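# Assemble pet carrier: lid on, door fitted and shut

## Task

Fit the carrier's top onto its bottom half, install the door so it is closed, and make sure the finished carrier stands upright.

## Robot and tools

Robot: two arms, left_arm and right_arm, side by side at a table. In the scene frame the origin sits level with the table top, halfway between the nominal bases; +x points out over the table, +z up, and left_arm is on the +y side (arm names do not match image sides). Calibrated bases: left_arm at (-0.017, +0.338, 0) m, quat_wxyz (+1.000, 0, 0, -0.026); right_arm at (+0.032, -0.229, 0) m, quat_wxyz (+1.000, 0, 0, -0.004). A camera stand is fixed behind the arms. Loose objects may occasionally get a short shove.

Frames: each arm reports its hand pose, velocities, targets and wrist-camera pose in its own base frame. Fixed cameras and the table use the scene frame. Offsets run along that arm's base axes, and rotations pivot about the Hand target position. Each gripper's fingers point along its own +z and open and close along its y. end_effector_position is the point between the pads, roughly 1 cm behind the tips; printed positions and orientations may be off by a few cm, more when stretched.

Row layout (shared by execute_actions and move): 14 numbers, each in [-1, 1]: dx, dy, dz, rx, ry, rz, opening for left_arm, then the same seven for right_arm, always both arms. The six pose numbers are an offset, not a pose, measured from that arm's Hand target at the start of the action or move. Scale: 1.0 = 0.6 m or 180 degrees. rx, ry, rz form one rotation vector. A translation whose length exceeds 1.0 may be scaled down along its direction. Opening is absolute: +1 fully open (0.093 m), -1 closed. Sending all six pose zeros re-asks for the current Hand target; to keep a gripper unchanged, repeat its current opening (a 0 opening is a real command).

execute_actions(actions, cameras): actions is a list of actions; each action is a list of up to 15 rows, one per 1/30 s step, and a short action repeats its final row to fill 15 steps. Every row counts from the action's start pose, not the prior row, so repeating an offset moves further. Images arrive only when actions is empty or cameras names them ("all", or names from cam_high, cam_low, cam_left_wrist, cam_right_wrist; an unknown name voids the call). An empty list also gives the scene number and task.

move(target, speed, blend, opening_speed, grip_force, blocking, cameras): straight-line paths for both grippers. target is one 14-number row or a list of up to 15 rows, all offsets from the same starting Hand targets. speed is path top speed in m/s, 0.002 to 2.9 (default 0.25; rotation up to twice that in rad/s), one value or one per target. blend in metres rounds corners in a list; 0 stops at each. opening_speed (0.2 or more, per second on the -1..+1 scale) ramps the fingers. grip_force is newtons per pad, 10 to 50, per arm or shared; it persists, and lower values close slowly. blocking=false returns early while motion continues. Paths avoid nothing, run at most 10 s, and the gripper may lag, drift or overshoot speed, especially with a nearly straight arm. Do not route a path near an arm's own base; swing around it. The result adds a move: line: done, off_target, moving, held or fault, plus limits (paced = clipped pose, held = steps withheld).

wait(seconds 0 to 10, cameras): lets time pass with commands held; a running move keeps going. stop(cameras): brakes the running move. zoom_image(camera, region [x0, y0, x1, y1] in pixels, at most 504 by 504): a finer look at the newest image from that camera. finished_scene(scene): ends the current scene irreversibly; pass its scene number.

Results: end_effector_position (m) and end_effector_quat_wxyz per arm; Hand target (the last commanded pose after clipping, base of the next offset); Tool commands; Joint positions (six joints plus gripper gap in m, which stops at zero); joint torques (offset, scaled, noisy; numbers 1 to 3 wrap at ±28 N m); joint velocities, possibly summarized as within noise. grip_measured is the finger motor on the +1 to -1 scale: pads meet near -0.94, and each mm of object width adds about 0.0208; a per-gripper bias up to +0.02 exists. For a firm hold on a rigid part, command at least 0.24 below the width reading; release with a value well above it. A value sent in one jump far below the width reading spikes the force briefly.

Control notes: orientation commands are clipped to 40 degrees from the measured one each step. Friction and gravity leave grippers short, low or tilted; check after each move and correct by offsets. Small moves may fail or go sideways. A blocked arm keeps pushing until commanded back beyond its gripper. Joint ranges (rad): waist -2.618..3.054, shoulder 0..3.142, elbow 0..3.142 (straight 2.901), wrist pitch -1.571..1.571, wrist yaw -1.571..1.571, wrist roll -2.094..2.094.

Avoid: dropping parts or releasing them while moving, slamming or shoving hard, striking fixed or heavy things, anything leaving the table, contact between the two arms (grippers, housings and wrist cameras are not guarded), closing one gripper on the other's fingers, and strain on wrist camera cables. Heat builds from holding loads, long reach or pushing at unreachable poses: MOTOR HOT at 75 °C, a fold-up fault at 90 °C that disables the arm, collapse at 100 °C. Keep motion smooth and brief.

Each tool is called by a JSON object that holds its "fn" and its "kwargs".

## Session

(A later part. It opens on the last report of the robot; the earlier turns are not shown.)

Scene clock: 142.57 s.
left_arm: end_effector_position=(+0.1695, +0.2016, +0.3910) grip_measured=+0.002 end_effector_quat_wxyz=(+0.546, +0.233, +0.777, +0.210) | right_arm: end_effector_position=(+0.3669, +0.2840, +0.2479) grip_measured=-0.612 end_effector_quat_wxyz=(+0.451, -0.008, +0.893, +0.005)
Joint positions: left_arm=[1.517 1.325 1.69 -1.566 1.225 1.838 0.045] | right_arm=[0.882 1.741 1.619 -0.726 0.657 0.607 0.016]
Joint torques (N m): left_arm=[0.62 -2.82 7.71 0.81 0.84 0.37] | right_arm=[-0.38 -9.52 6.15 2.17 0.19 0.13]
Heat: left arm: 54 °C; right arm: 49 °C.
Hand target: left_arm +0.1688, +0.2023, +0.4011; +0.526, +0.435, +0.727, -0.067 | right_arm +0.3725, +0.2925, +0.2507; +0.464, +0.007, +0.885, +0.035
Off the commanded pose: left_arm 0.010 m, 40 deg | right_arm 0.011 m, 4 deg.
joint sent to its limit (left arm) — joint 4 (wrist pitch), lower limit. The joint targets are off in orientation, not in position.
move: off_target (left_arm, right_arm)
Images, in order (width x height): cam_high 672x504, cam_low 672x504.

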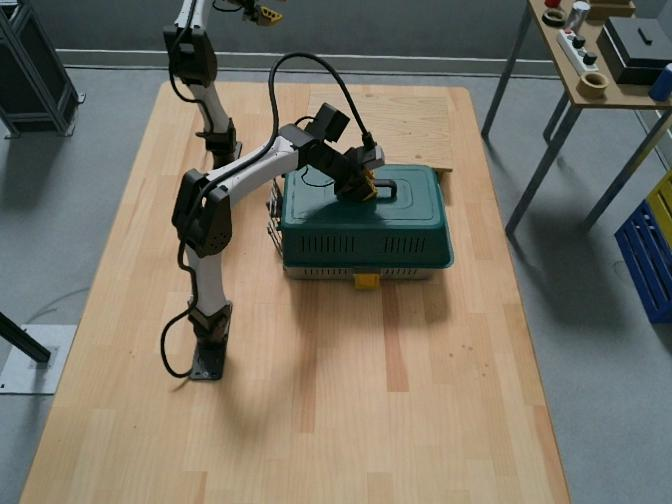

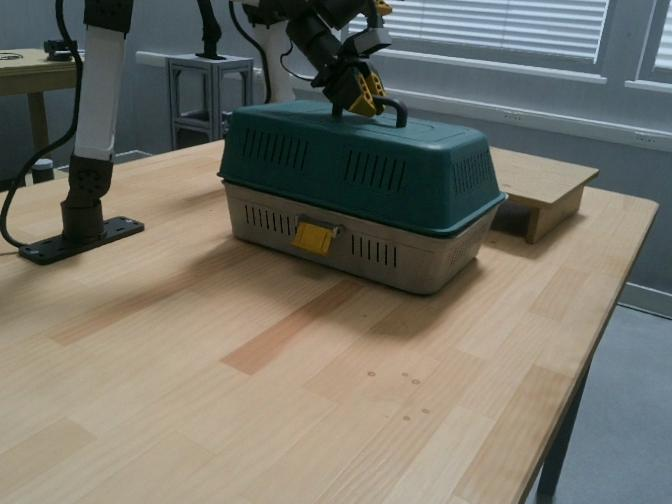

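{"fn": "move", "kwargs": {"target": [0,0,0,0,0,0,0,-0.003,-0.004,-0.025,0,0.01,0,-1], "speed": 0.03, "cameras": ["cam_high","cam_low"]}}

{"fn": "zoom_image", "kwargs": {"camera": "cam_low", "region": [205, 160, 365, 280]}}

{"fn": "zoom_image", "kwargs": {"camera": "cam_low", "region": [360, 180, 520, 300]}}

{"fn": "zoom_image", "kwargs": {"camera": "cam_high", "region": [250, 140, 490, 320]}}

Scene clock: 150.37 s.
left_arm: end_effector_position=(+0.1695, +0.2016, +0.3910) grip_measured=+0.002 end_effector_quat_wxyz=(+0.546, +0.233, +0.777, +0.210) | right_arm: end_effector_position=(+0.3685, +0.2836, +0.2464) grip_measured=-0.612 end_effector_quat_wxyz=(+0.457, -0.005, +0.889, +0.008)
Joint positions: left_arm=[1.517 1.325 1.69 -1.566 1.225 1.838 0.045] | right_arm=[0.881 1.733 1.592 -0.689 0.663 0.604 0.016]
Joint torques (N m): left_arm=[0.61 -2.88 7.68 0.82 0.89 0.39] | right_arm=[-0.81 -8.7 5.12 1.91 -0.09 0.31]
Heat: left arm: 54 °C; right arm: 48 °C.
Hand target: left_arm +0.1688, +0.2023, +0.4011; +0.526, +0.435, +0.727, -0.067 | right_arm +0.3707, +0.2901, +0.2357; +0.450, +0.008, +0.892, +0.034
Off the commanded pose: left_arm 0.010 m, 40 deg | right_arm 0.013 m, 3 deg.
joint sent to its limit (left arm) — joint 4 (wrist pitch), lower limit. The joint targets are off in orientation, not in position.
move: off_target (left_arm, right_arm)
Images, in order (width x height): cam_high 672x504, cam_low 672x504.

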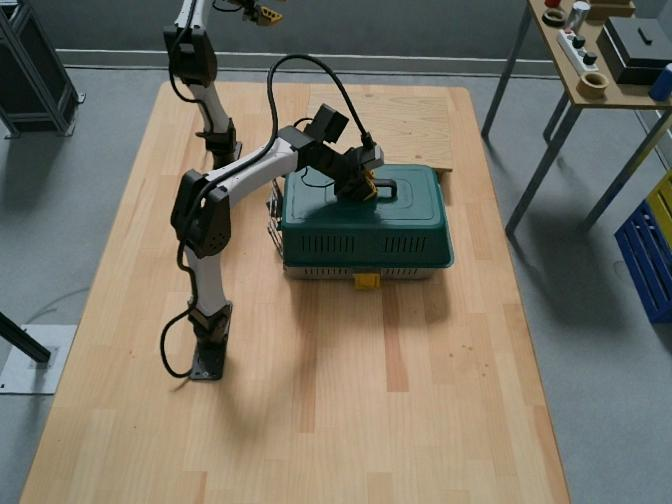

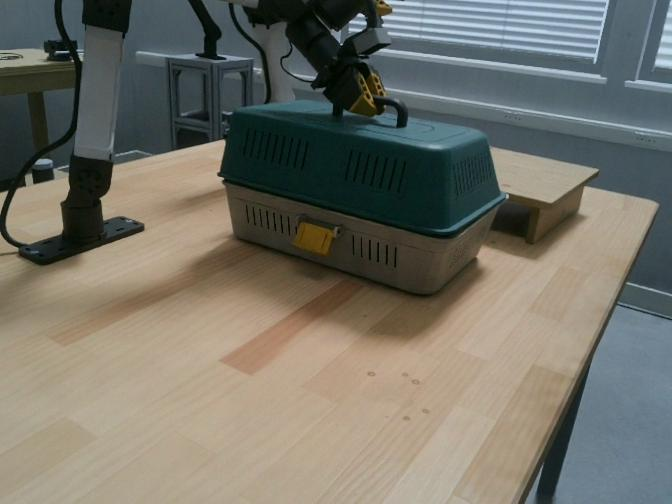

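Scaled by 3.150 from the camera's 672x504 image, which has a finer 960x720 frame.

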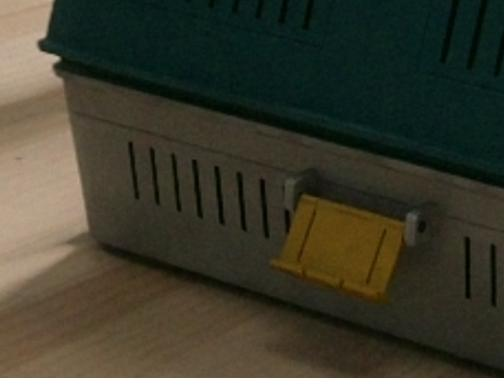

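Scaled by 3.150 from the camera's 672x504 image, which has a finer 960x720 frame.

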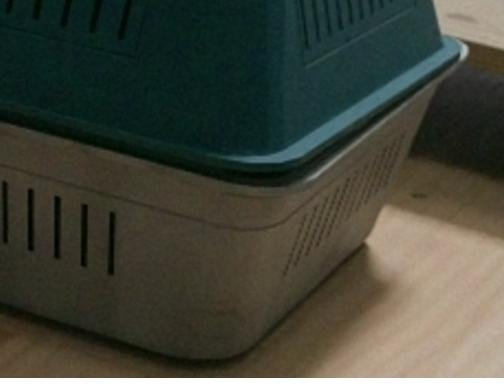

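Scaled by 2.100 from the camera's 672x504 image, which has a finer 960x720 frame.

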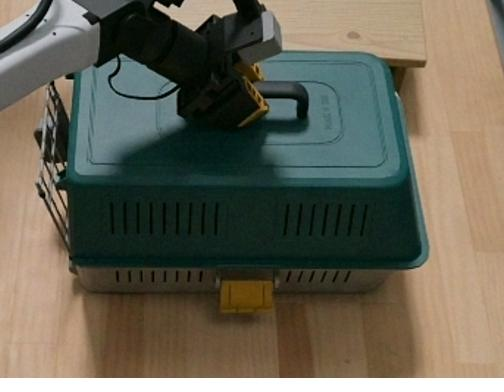

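{"fn": "zoom_image", "kwargs": {"camera": "cam_high", "region": [390, 150, 470, 280]}}

Scaled by 3.877 from the camera's 672x504 image, which has a finer 960x720 frame.

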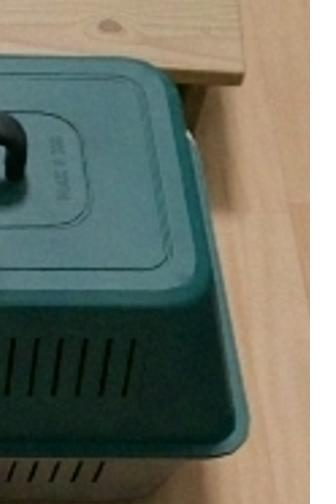

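{"fn": "move", "kwargs": {"target": [[0,0,0,0,0,0,0,0,0,0.05,0,0,0,-1],[0,0,0,0,0,0,0,0,0.012,0.05,0,0,0,-1]], "speed": 0.04, "cameras": ["cam_high","cam_low"]}}

{"fn": "zoom_image", "kwargs": {"camera": "cam_low", "region": [205, 160, 365, 280]}}

{"fn": "zoom_image", "kwargs": {"camera": "cam_low", "region": [360, 160, 520, 300]}}

{"fn": "zoom_image", "kwargs": {"camera": "cam_high", "region": [250, 140, 490, 320]}}

Scene clock: 159.93 s.
left_arm: end_effector_position=(+0.1695, +0.2016, +0.3910) grip_measured=+0.002 end_effector_quat_wxyz=(+0.546, +0.233, +0.777, +0.210) | right_arm: end_effector_position=(+0.3665, +0.2853, +0.2486) grip_measured=-0.612 end_effector_quat_wxyz=(+0.435, -0.009, +0.900, +0.003)
Joint positions: left_arm=[1.517 1.325 1.69 -1.566 1.225 1.838 0.045] | right_arm=[0.879 1.766 1.677 -0.794 0.637 0.623 0.016]
Joint torques (N m): left_arm=[0.65 -2.78 7.76 0.79 0.85 0.37] | right_arm=[0.44 -9.1 11.88 1.66 0.25 0.19]
Heat: left arm: 54 °C; right arm: 47 °C.
Hand target: left_arm +0.1688, +0.2023, +0.4011; +0.526, +0.435, +0.727, -0.067 | right_arm +0.3707, +0.2973, +0.2657; +0.450, +0.008, +0.892, +0.035
Off the commanded pose: left_arm 0.010 m, 40 deg | right_arm 0.021 m, 5 deg.
joint sent to its limit (left arm) — joint 4 (wrist pitch), lower limit. The joint targets are off in orientation, not in position.
move: off_target (left_arm, right_arm)
Images, in order (width x height): cam_high 672x504, cam_low 672x504.

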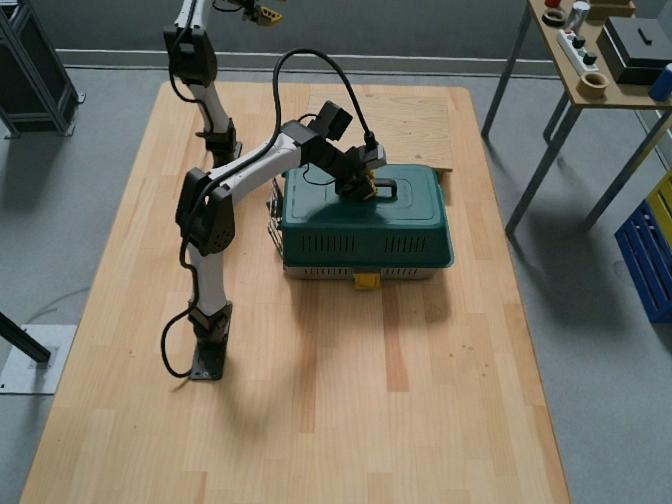

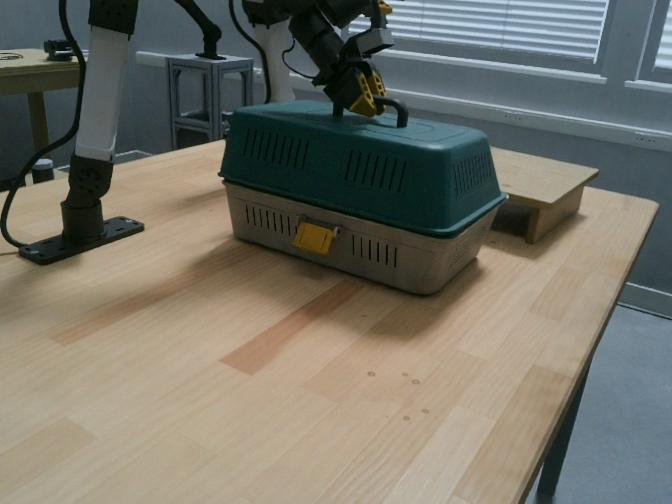

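Scaled by 3.150 from the camera's 672x504 image, which has a finer 960x720 frame.

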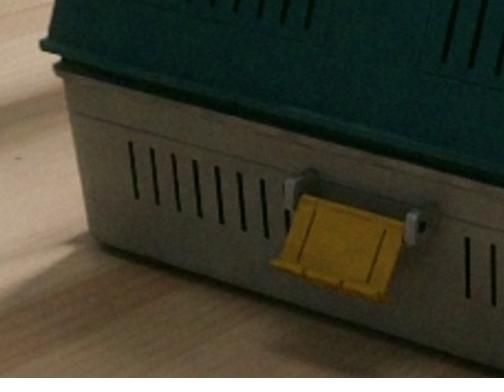

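Scaled by 3.150 from the camera's 672x504 image, which has a finer 960x720 frame.

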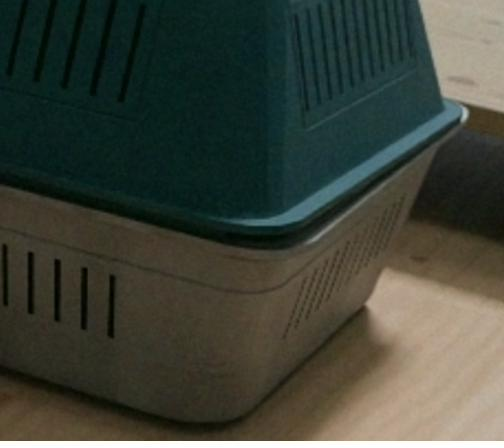

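Scaled by 2.100 from the camera's 672x504 image, which has a finer 960x720 frame.

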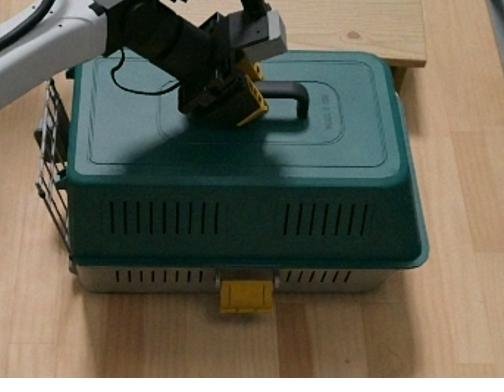

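{"fn": "move", "kwargs": {"target": [0,0,0,0,0,0,0,0.003,0.005,0.03,0,-0.003,0,-1], "speed": 0.04, "cameras": ["cam_high","cam_low"]}}

{"fn": "zoom_image", "kwargs": {"camera": "cam_low", "region": [205, 160, 365, 280]}}

{"fn": "zoom_image", "kwargs": {"camera": "cam_low", "region": [360, 160, 520, 300]}}

{"fn": "zoom_image", "kwargs": {"camera": "cam_high", "region": [250, 140, 490, 320]}}

Scene clock: 163.20 s.
left_arm: end_effector_position=(+0.1695, +0.2016, +0.3910) grip_measured=+0.002 end_effector_quat_wxyz=(+0.546, +0.233, +0.777, +0.210) | right_arm: end_effector_position=(+0.3654, +0.2911, +0.2542) grip_measured=-0.612 end_effector_quat_wxyz=(+0.424, -0.015, +0.906, +0.003)
Joint positions: left_arm=[1.517 1.325 1.69 -1.566 1.225 1.838 0.045] | right_arm=[0.884 1.799 1.758 -0.867 0.622 0.632 0.016]
Joint torques (N m): left_arm=[0.65 -2.74 7.76 0.83 0.85 0.39] | right_arm=[0.29 -10.52 12.88 1.73 0.5 0.09]
Heat: left arm: 54 °C; right arm: 48 °C.
Hand target: left_arm +0.1688, +0.2023, +0.4011; +0.526, +0.435, +0.727, -0.067 | right_arm +0.3725, +0.3003, +0.2836; +0.455, +0.008, +0.890, +0.034
Off the commanded pose: left_arm 0.010 m, 40 deg | right_arm 0.032 m, 6 deg.
joint sent to its limit (left arm) — joint 4 (wrist pitch), lower limit. The joint targets are off in orientation, not in position.
move: off_target (left_arm, right_arm)
Images, in order (width x height): cam_high 672x504, cam_low 672x504.

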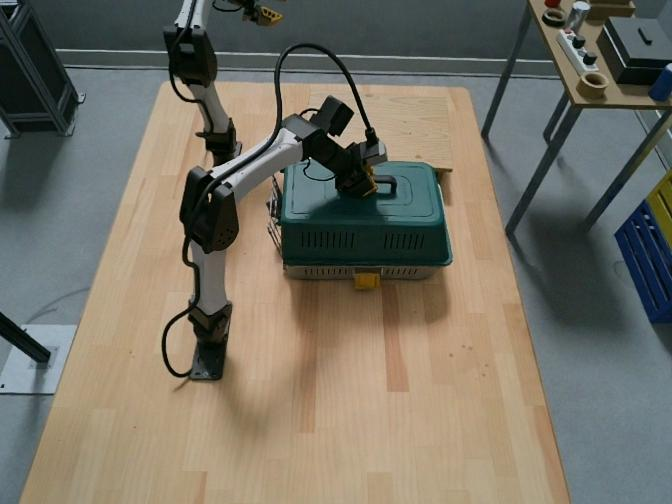

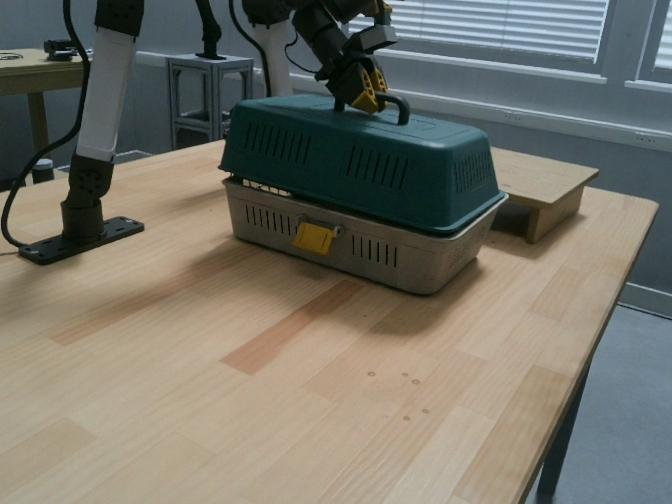

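Scaled by 3.150 from the camera's 672x504 image, which has a finer 960x720 frame.

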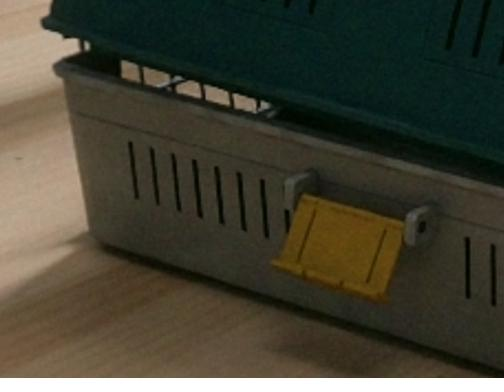

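Scaled by 3.150 from the camera's 672x504 image, which has a finer 960x720 frame.

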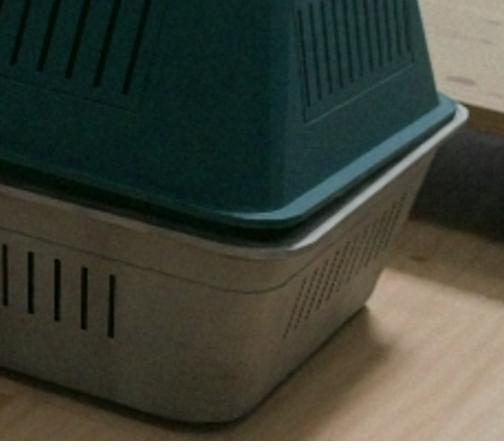

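Scaled by 2.100 from the camera's 672x504 image, which has a finer 960x720 frame.

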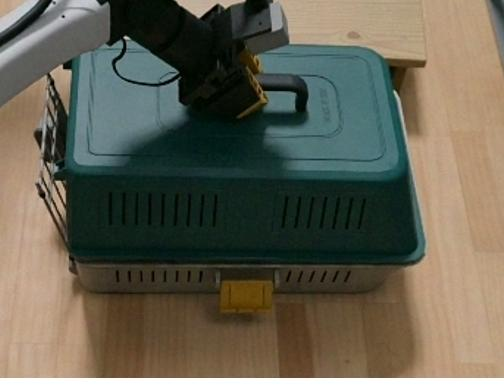

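{"fn": "move", "kwargs": {"target": [[0,0,0,0,0,0,0,0.011,0.004,0.008,0,-0.015,0,-1],[0,0,0,0,0,0,0,0.011,0.004,-0.035,0,-0.011,0,-1]], "speed": 0.04, "cameras": ["cam_high","cam_low"]}}

{"fn": "zoom_image", "kwargs": {"camera": "cam_low", "region": [205, 160, 365, 280]}}

{"fn": "zoom_image", "kwargs": {"camera": "cam_low", "region": [360, 160, 520, 300]}}

{"fn": "zoom_image", "kwargs": {"camera": "cam_high", "region": [250, 140, 490, 320]}}

Scene clock: 171.50 s.
left_arm: end_effector_position=(+0.1695, +0.2016, +0.3910) grip_measured=+0.002 end_effector_quat_wxyz=(+0.546, +0.233, +0.777, +0.210) | right_arm: end_effector_position=(+0.3735, +0.2978, +0.2475) grip_measured=-0.612 end_effector_quat_wxyz=(+0.443, -0.004, +0.896, +0.015)
Joint positions: left_arm=[1.517 1.325 1.69 -1.566 1.225 1.838 0.045] | right_arm=[0.884 1.799 1.698 -0.753 0.636 0.629 0.016]
Joint torques (N m): left_arm=[0.7 -2.93 7.64 0.85 0.87 0.37] | right_arm=[0.02 -11.36 7.49 2.09 0.52 -0.12]
Heat: left arm: 54 °C; right arm: 50 °C.
Hand target: left_arm +0.1688, +0.2023, +0.4011; +0.526, +0.435, +0.727, -0.067 | right_arm +0.3792, +0.3027, +0.2627; +0.470, +0.007, +0.882, +0.035
Off the commanded pose: left_arm 0.010 m, 40 deg | right_arm 0.017 m, 4 deg.
joint sent to its limit (left arm) — joint 4 (wrist pitch), lower limit. The joint targets are off in orientation, not in position.
move: off_target (left_arm, right_arm)
Images, in order (width x height): cam_high 672x504, cam_low 672x504.

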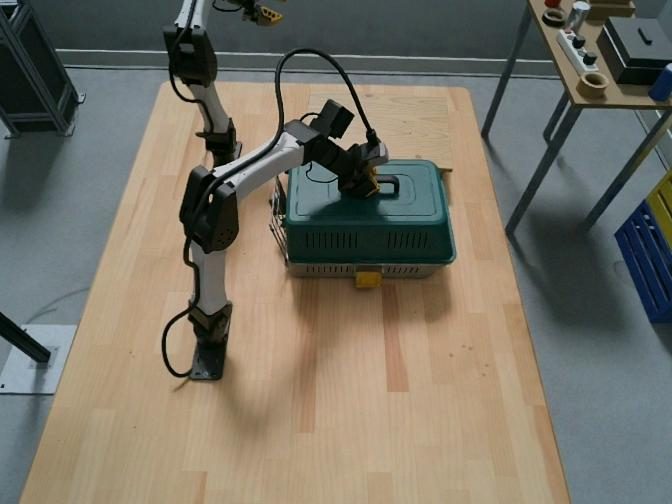

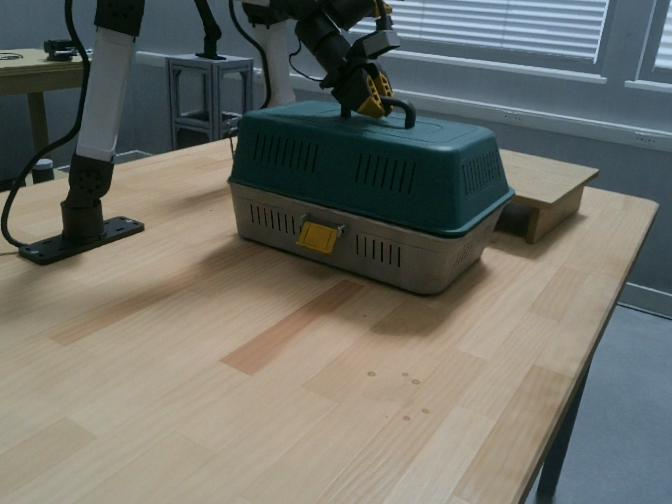

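Scaled by 3.150 from the camera's 672x504 image, which has a finer 960x720 frame.

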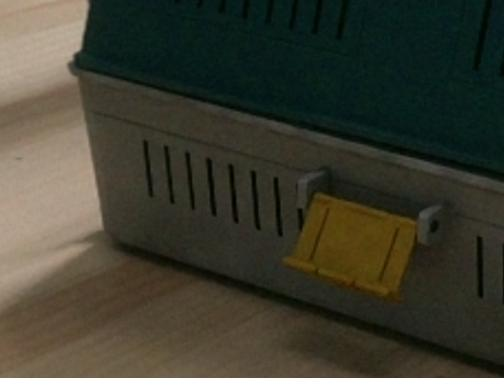

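Scaled by 3.150 from the camera's 672x504 image, which has a finer 960x720 frame.

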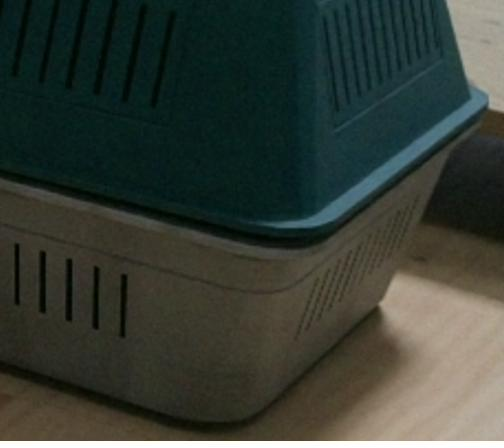

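Scaled by 2.100 from the camera's 672x504 image, which has a finer 960x720 frame.

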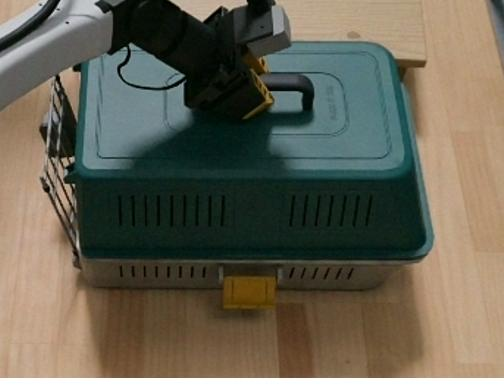

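{"fn": "move", "kwargs": {"target": [0,0,0,0,0,0,0,-0.006,-0.005,-0.025,0,0,-0.002,-1], "speed": 0.03, "cameras": ["cam_high","cam_low"]}}

{"fn": "zoom_image", "kwargs": {"camera": "cam_low", "region": [205, 160, 365, 280]}}

{"fn": "zoom_image", "kwargs": {"camera": "cam_low", "region": [360, 160, 520, 300]}}

{"fn": "zoom_image", "kwargs": {"camera": "cam_high", "region": [250, 140, 490, 320]}}

Scene clock: 177.70 s.
left_arm: end_effector_position=(+0.1695, +0.2016, +0.3910) grip_measured=+0.002 end_effector_quat_wxyz=(+0.546, +0.233, +0.777, +0.210) | right_arm: end_effector_position=(+0.3760, +0.2967, +0.2456) grip_measured=-0.612 end_effector_quat_wxyz=(+0.463, +0.002, +0.886, +0.018)
Joint positions: left_arm=[1.517 1.325 1.69 -1.566 1.225 1.838 0.045] | right_arm=[0.886 1.778 1.632 -0.666 0.664 0.618 0.016]
Joint torques (N m): left_arm=[0.43 -2.85 7.8 0.79 0.86 0.34] | right_arm=[0.14 -10.97 5.9 1.87 0.31 0.06]
Heat: left arm: 54 °C; right arm: 50 °C.
Hand target: left_arm +0.1688, +0.2023, +0.4011; +0.526, +0.435, +0.727, -0.067 | right_arm +0.3756, +0.2996, +0.2476; +0.470, +0.010, +0.882, +0.033
Off the commanded pose: left_arm 0.010 m, 40 deg | right_arm 0.004 m, 2 deg.
joint sent to its limit (left arm) — joint 4 (wrist pitch), lower limit. The joint targets are off in orientation, not in position.
move: off_target (left_arm)
Images, in order (width x height): cam_high 672x504, cam_low 672x504.

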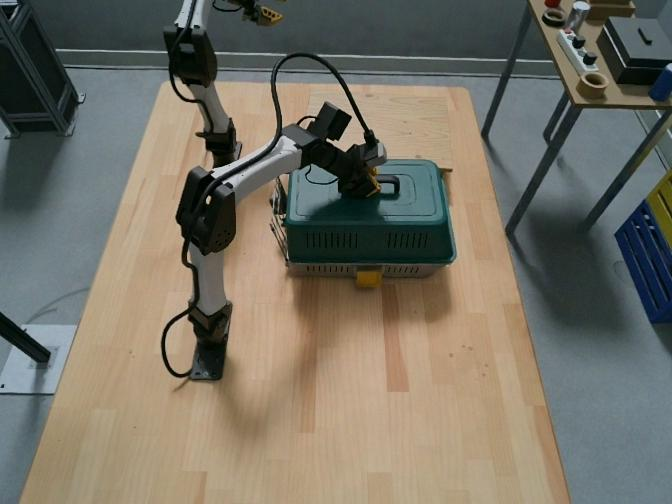

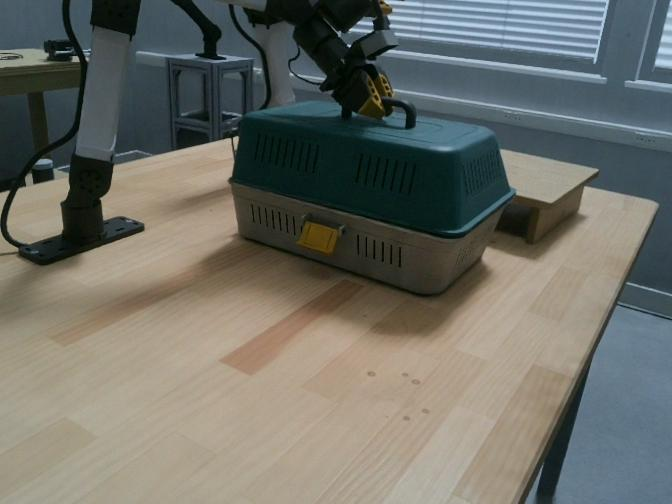

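Scaled by 3.150 from the camera's 672x504 image, which has a finer 960x720 frame.

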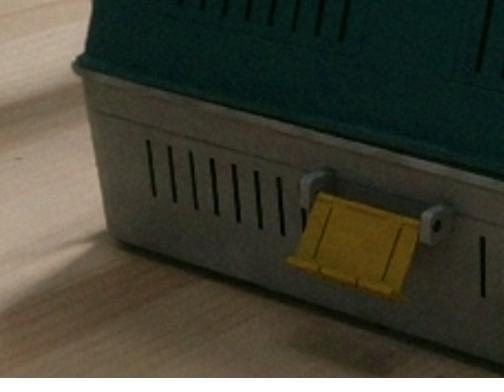

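Scaled by 3.150 from the camera's 672x504 image, which has a finer 960x720 frame.

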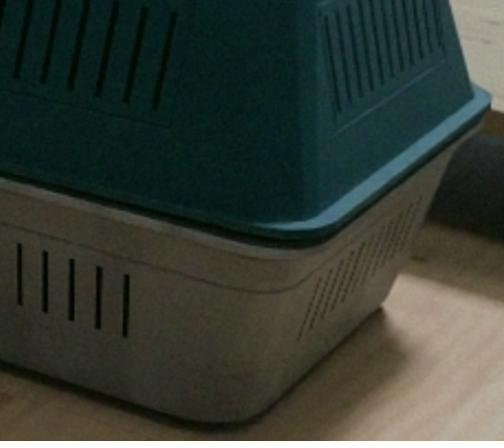

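Scaled by 2.100 from the camera's 672x504 image, which has a finer 960x720 frame.

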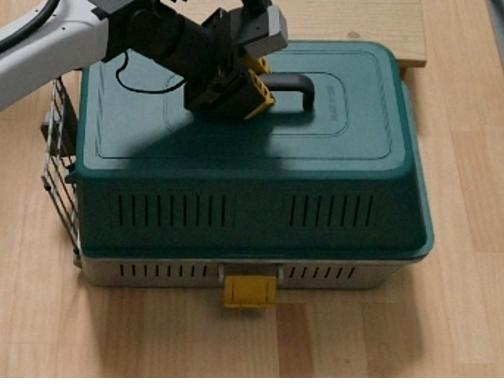

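{"fn": "move", "kwargs": {"target": [0,0,0,0,0,0,0,-0.012,-0.012,0.01,0,0.03,0,-1], "speed": 0.03, "cameras": ["cam_high","cam_low"]}}

{"fn": "zoom_image", "kwargs": {"camera": "cam_low", "region": [205, 160, 365, 280]}}

{"fn": "zoom_image", "kwargs": {"camera": "cam_low", "region": [360, 160, 520, 300]}}

{"fn": "zoom_image", "kwargs": {"camera": "cam_high", "region": [250, 140, 490, 320]}}

Scene clock: 183.97 s.
left_arm: end_effector_position=(+0.1695, +0.2016, +0.3910) grip_measured=+0.002 end_effector_quat_wxyz=(+0.546, +0.233, +0.777, +0.210) | right_arm: end_effector_position=(+0.3672, +0.2919, +0.2432) grip_measured=-0.612 end_effector_quat_wxyz=(+0.429, -0.002, +0.903, +0.019)
Joint positions: left_arm=[1.517 1.325 1.69 -1.566 1.225 1.838 0.045] | right_arm=[0.879 1.778 1.676 -0.779 0.61 0.648 0.016]
Joint torques (N m): left_arm=[0.55 -3.07 7.79 0.8 0.83 0.37] | right_arm=[-0.73 -9.83 11.4 1.22 0.19 0.18]
Heat: left arm: 54 °C; right arm: 49 °C.
Hand target: left_arm +0.1688, +0.2023, +0.4011; +0.526, +0.435, +0.727, -0.067 | right_arm +0.3684, +0.2924, +0.2538; +0.428, +0.012, +0.903, +0.033
Off the commanded pose: left_arm 0.010 m, 40 deg | right_arm 0.010 m, 2 deg.
joint sent to its limit (left arm) — joint 4 (wrist pitch), lower limit. The joint targets are off in orientation, not in position.
move: off_target (left_arm)
Images, in order (width x height): cam_high 672x504, cam_low 672x504.

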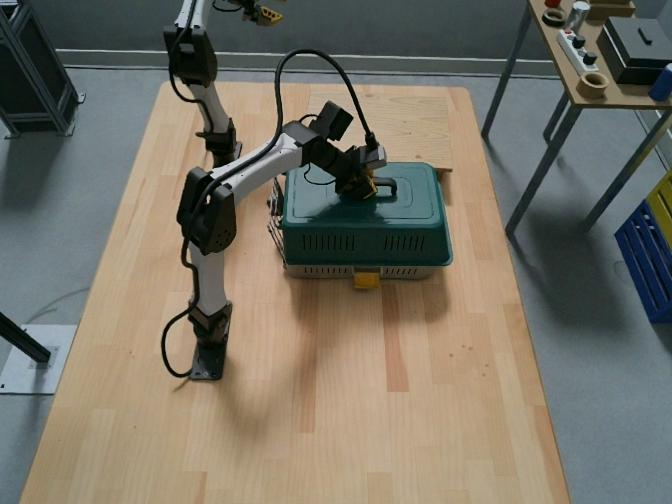

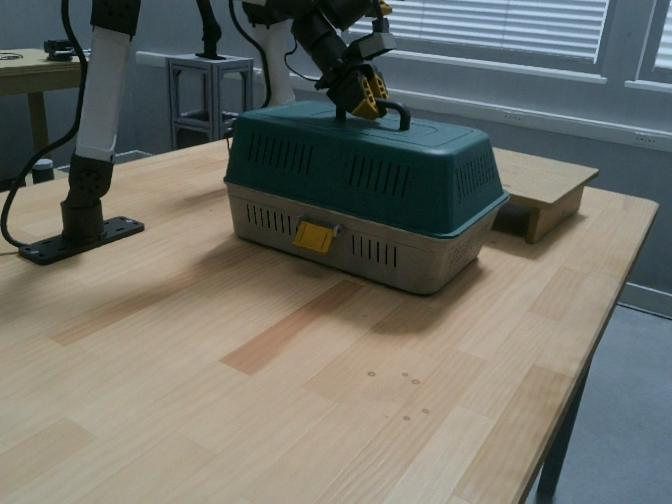

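Scaled by 3.150 from the camera's 672x504 image, which has a finer 960x720 frame.

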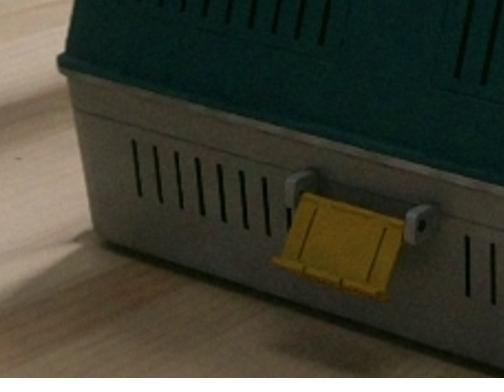

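Scaled by 3.150 from the camera's 672x504 image, which has a finer 960x720 frame.

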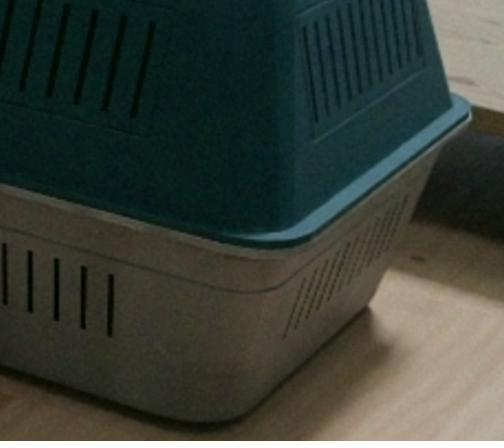

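Scaled by 2.100 from the camera's 672x504 image, which has a finer 960x720 frame.

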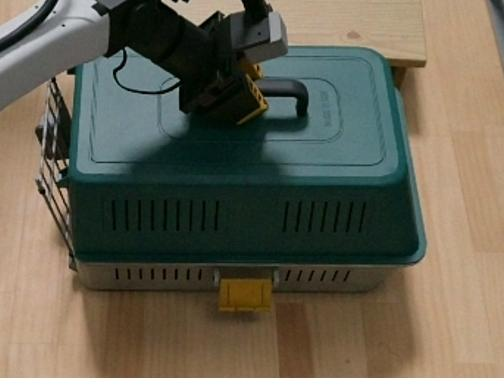

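{"fn": "move", "kwargs": {"target": [[0,0,0,0,0,0,0,-0.002,0,-0.025,0,0,0,-1],[0,0,0,0,0,0,0,-0.002,0,-0.025,0,0,0,-0.1]], "speed": 0.04, "opening_speed": 0.4, "cameras": ["cam_high","cam_low","cam_right_wrist"]}}

{"fn": "zoom_image", "kwargs": {"camera": "cam_low", "region": [220, 80, 520, 300]}}

Scene clock: 193.97 s.
left_arm: end_effector_position=(+0.1695, +0.2016, +0.3910) grip_measured=+0.002 end_effector_quat_wxyz=(+0.546, +0.233, +0.777, +0.210) | right_arm: end_effector_position=(+0.3666, +0.2924, +0.2369) grip_measured=-0.103 end_effector_quat_wxyz=(+0.425, +0.003, +0.905, +0.022)
Joint positions: left_arm=[1.517 1.325 1.69 -1.566 1.225 1.838 0.045] | right_arm=[0.879 1.778 1.656 -0.764 0.604 0.664 0.04]
Joint torques (N m): left_arm=[0.65 -2.8 7.75 0.79 0.84 0.34] | right_arm=[-0.49 -10.67 6.76 1.6 0.26 0.07]
Heat: left arm: 54 °C; right arm: 50 °C.
Hand target: left_arm +0.1688, +0.2023, +0.4011; +0.526, +0.435, +0.727, -0.067 | right_arm +0.3672, +0.2925, +0.2388; +0.428, +0.012, +0.903, +0.033
Off the commanded pose: left_arm 0.010 m, 40 deg | right_arm 0.002 m, 2 deg.
joint sent to its limit (left arm) — joint 4 (wrist pitch), lower limit. The joint targets are off in orientation, not in position.
move: off_target (left_arm)
Images, in order (width x height): cam_high 672x504, cam_low 672x504, cam_right_wrist 672x504.

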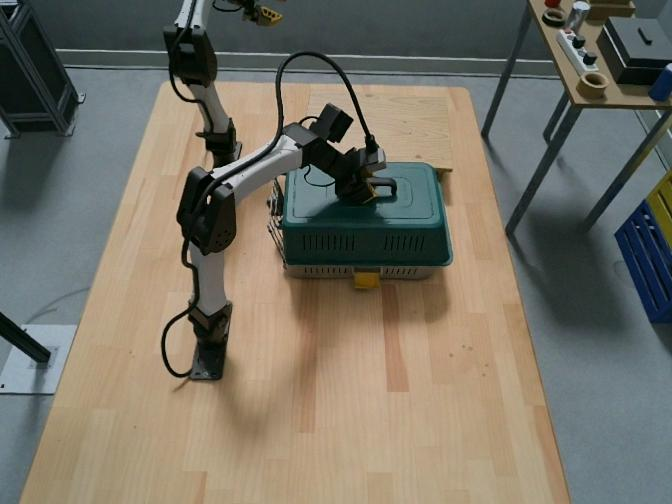

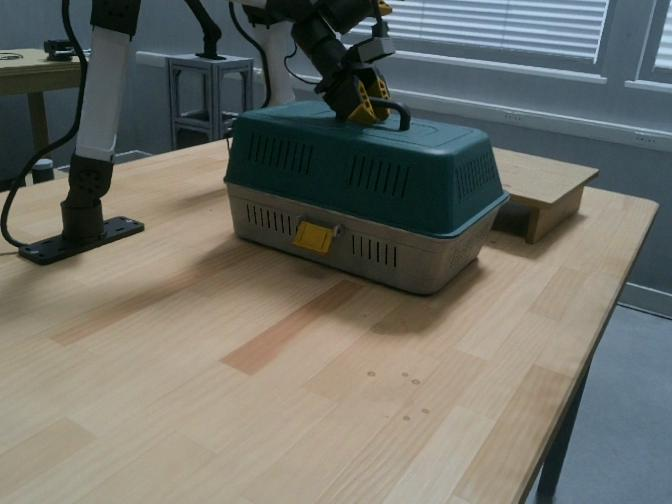

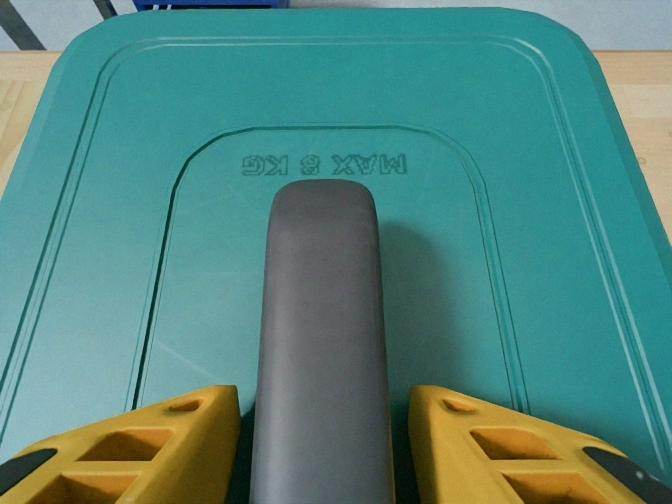

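Scaled by 1.680 from the camera's 672x504 image, which has a finer 960x720 frame.

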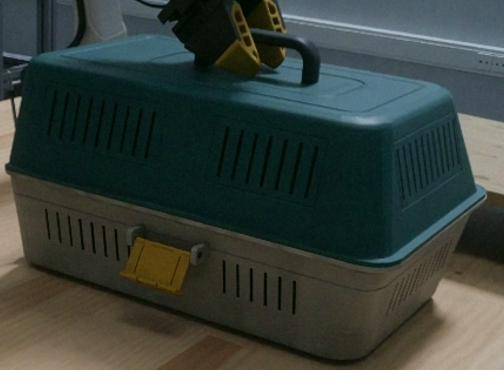

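{"fn": "move", "kwargs": {"target": [[0,0,0,0,0,0,0,-0.045,0,0.06,0,0,0,0.2],[0,0,0,0,0,0,0,-0.1,0,0.2,0,0,0,0.2],[0,0,0,0,0,0,0,-0.3,-0.1,0.32,0,0.1,0,0.2]], "speed": 0.15, "blend": 0.02, "cameras": ["cam_high","cam_low","cam_right_wrist"]}}

{"fn": "zoom_image", "kwargs": {"camera": "cam_high", "region": [250, 140, 490, 320]}}

Scene clock: 202.63 s.
left_arm: end_effector_position=(+0.1695, +0.2016, +0.3910) grip_measured=+0.002 end_effector_quat_wxyz=(+0.546, +0.233, +0.777, +0.210) | right_arm: end_effector_position=(+0.1894, +0.2327, +0.4330) grip_measured=+0.197 end_effector_quat_wxyz=(+0.405, -0.028, +0.896, +0.179)
Joint positions: left_arm=[1.517 1.325 1.69 -1.566 1.225 1.838 0.045] | right_arm=[1.196 1.495 2.252 -1.564 0.571 0.899 0.055]
Joint torques (N m): left_arm=[0.66 -2.86 7.71 0.81 0.85 0.37] | right_arm=[0.02 -4.42 4.1 1.5 0.22 0.05]
Heat: left arm: 54 °C; right arm: 49 °C.
Hand target: left_arm +0.1688, +0.2023, +0.4011; +0.526, +0.435, +0.727, -0.067 | right_arm +0.1872, +0.2326, +0.4307; +0.281, +0.017, +0.959, +0.030
Off the commanded pose: left_arm 0.010 m, 40 deg | right_arm 0.003 m, 24 deg.
joint sent to its limit (left arm) — joint 4 (wrist pitch), lower limit. The joint targets are off in orientation, not in position.
joint sent to its limit (right arm) — joint 4 (wrist pitch), lower limit. The joint targets are off in orientation, not in position.
move: off_target (left_arm, right_arm)
Images, in order (width x height): cam_high 672x504, cam_low 672x504, cam_right_wrist 672x504.

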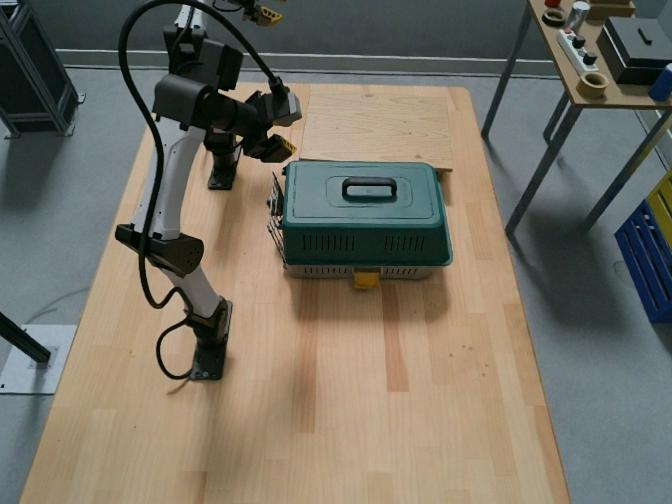

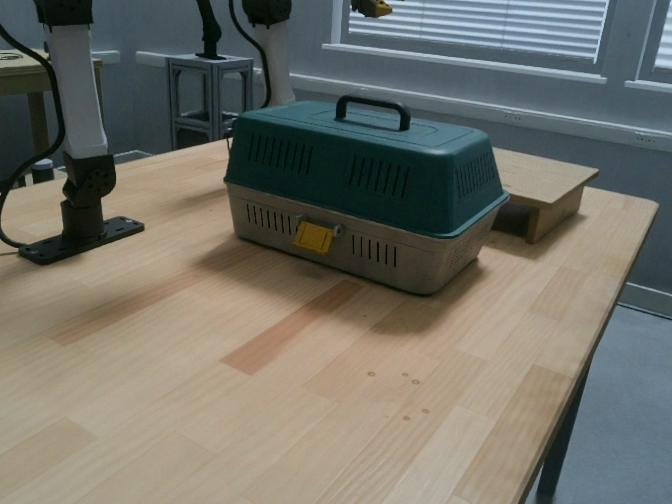

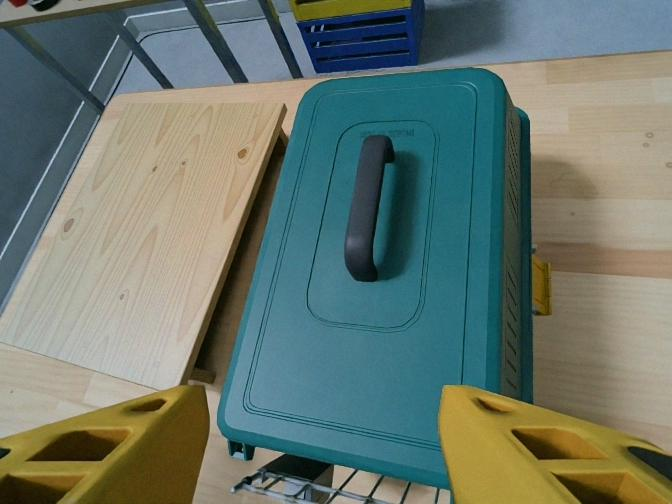

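Scaled by 2.100 from the camera's 672x504 image, which has a finer 960x720 frame.

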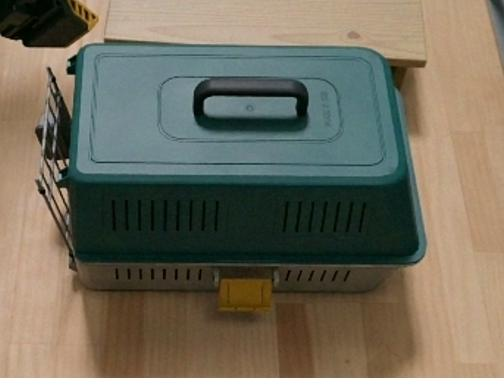

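{"fn": "move", "kwargs": {"target": [0,0,0,0,0,0,0,-0.162,0.095,0,-0.02,0.126,0.009,-0.2], "speed": 0.15, "cameras": ["cam_high","cam_low","cam_right_wrist"]}}

Scene clock: 213.77 s.
left_arm: end_effector_position=(+0.1695, +0.2016, +0.3910) grip_measured=+0.002 end_effector_quat_wxyz=(+0.546, +0.233, +0.777, +0.210) | right_arm: end_effector_position=(+0.0892, +0.2886, +0.4268) grip_measured=-0.197 end_effector_quat_wxyz=(+0.212, -0.041, +0.915, +0.341)
Joint positions: left_arm=[1.517 1.325 1.69 -1.566 1.225 1.838 0.045] | right_arm=[1.414 1.495 2.283 -1.565 0.259 1.216 0.036]
Joint torques (N m): left_arm=[0.68 -2.69 7.58 0.79 0.86 0.35] | right_arm=[-0.73 -2.97 7.12 1.58 0.11 -0.01]
Heat: left arm: 55 °C; right arm: 47 °C.
Hand target: left_arm +0.1688, +0.2023, +0.4011; +0.526, +0.435, +0.727, -0.067 | right_arm +0.0900, +0.2896, +0.4308; +0.097, -0.003, +0.995, +0.026
Off the commanded pose: left_arm 0.010 m, 40 deg | right_arm 0.004 m, 43 deg; orientation clipped.
joint sent to its limit (left arm) — joint 4 (wrist pitch), lower limit. The joint targets are off in orientation, not in position.
joint sent to its limit (right arm) — joint 4 (wrist pitch), lower limit. The joint targets are off in orientation, not in position.
move: off_target (left_arm, right_arm); limits=paced
Images, in order (width x height): cam_high 672x504, cam_low 672x504, cam_right_wrist 672x504.

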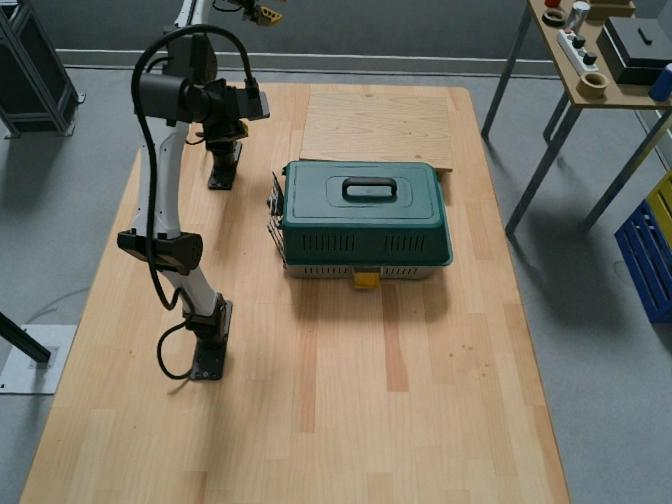

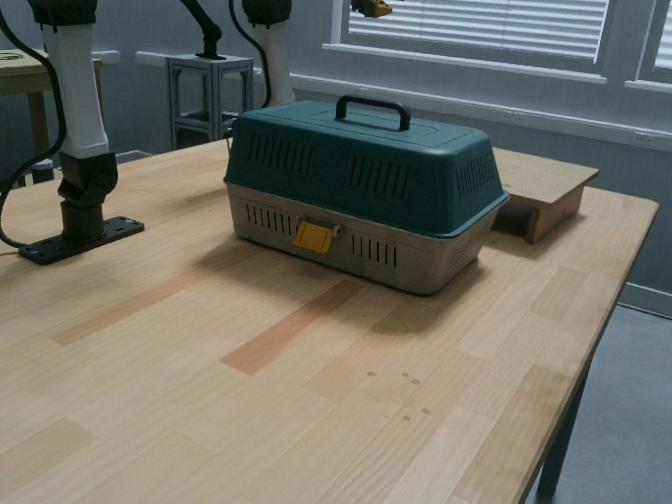

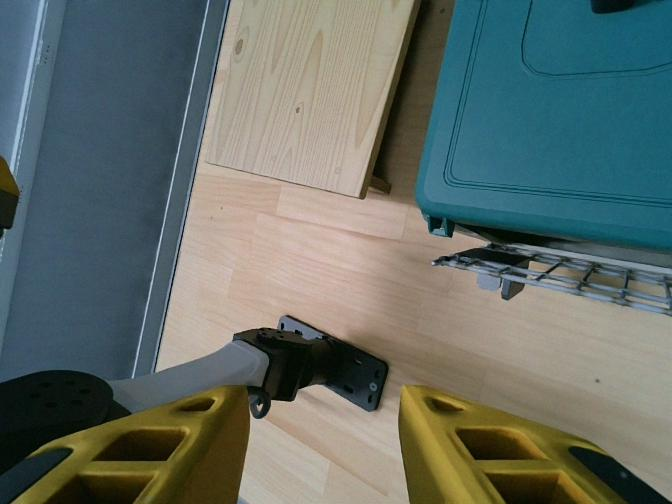

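{"fn": "move", "kwargs": {"target": [0,0,0,0,0,0,0,0.01,-0.005,-0.2,0,0,0,-0.2], "speed": 0.15, "cameras": ["cam_high","cam_right_wrist"]}}

Scene clock: 219.77 s.
left_arm: end_effector_position=(+0.1695, +0.2016, +0.3910) grip_measured=+0.002 end_effector_quat_wxyz=(+0.546, +0.233, +0.777, +0.210) | right_arm: end_effector_position=(+0.0953, +0.2876, +0.3145) grip_measured=-0.197 end_effector_quat_wxyz=(+0.146, -0.024, +0.972, +0.180)
Joint positions: left_arm=[1.517 1.325 1.69 -1.566 1.225 1.838 0.045] | right_arm=[1.359 1.507 1.929 -1.565 0.195 1.266 0.036]
Joint torques (N m): left_arm=[0.58 -2.77 7.66 0.79 0.85 0.34] | right_arm=[-0.72 -4.88 5.24 1.05 0.1 0.05]
Heat: left arm: 55 °C; right arm: 46 °C.
Hand target: left_arm +0.1688, +0.2023, +0.4011; +0.526, +0.435, +0.727, -0.067 | right_arm +0.0959, +0.2866, +0.3107; +0.097, -0.003, +0.995, +0.025
Off the commanded pose: left_arm 0.010 m, 40 deg | right_arm 0.004 m, 19 deg.
joint sent to its limit (left arm) — joint 4 (wrist pitch), lower limit. The joint targets are off in orientation, not in position.
joint sent to its limit (right arm) — joint 4 (wrist pitch), lower limit. The joint targets are off in orientation, not in position.
move: off_target (left_arm, right_arm)
Images, in order (width x height): cam_high 672x504, cam_right_wrist 672x504.

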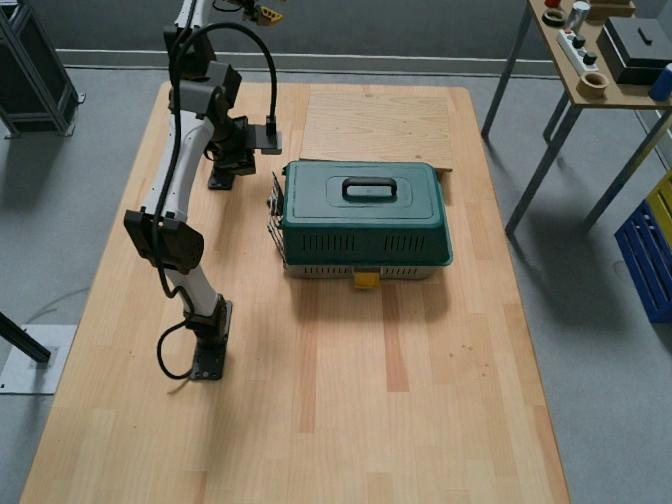

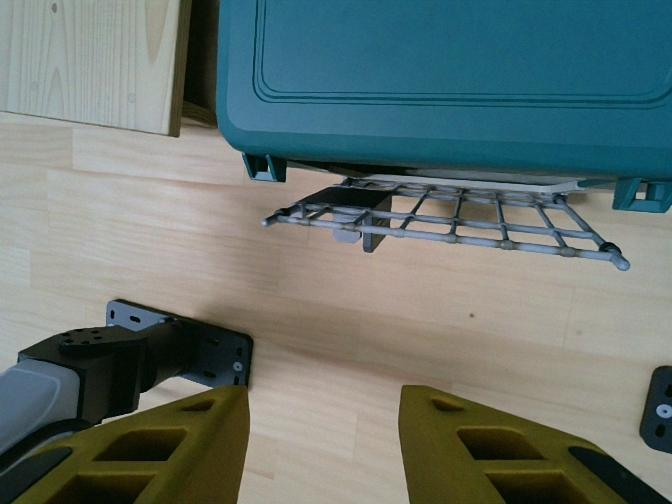

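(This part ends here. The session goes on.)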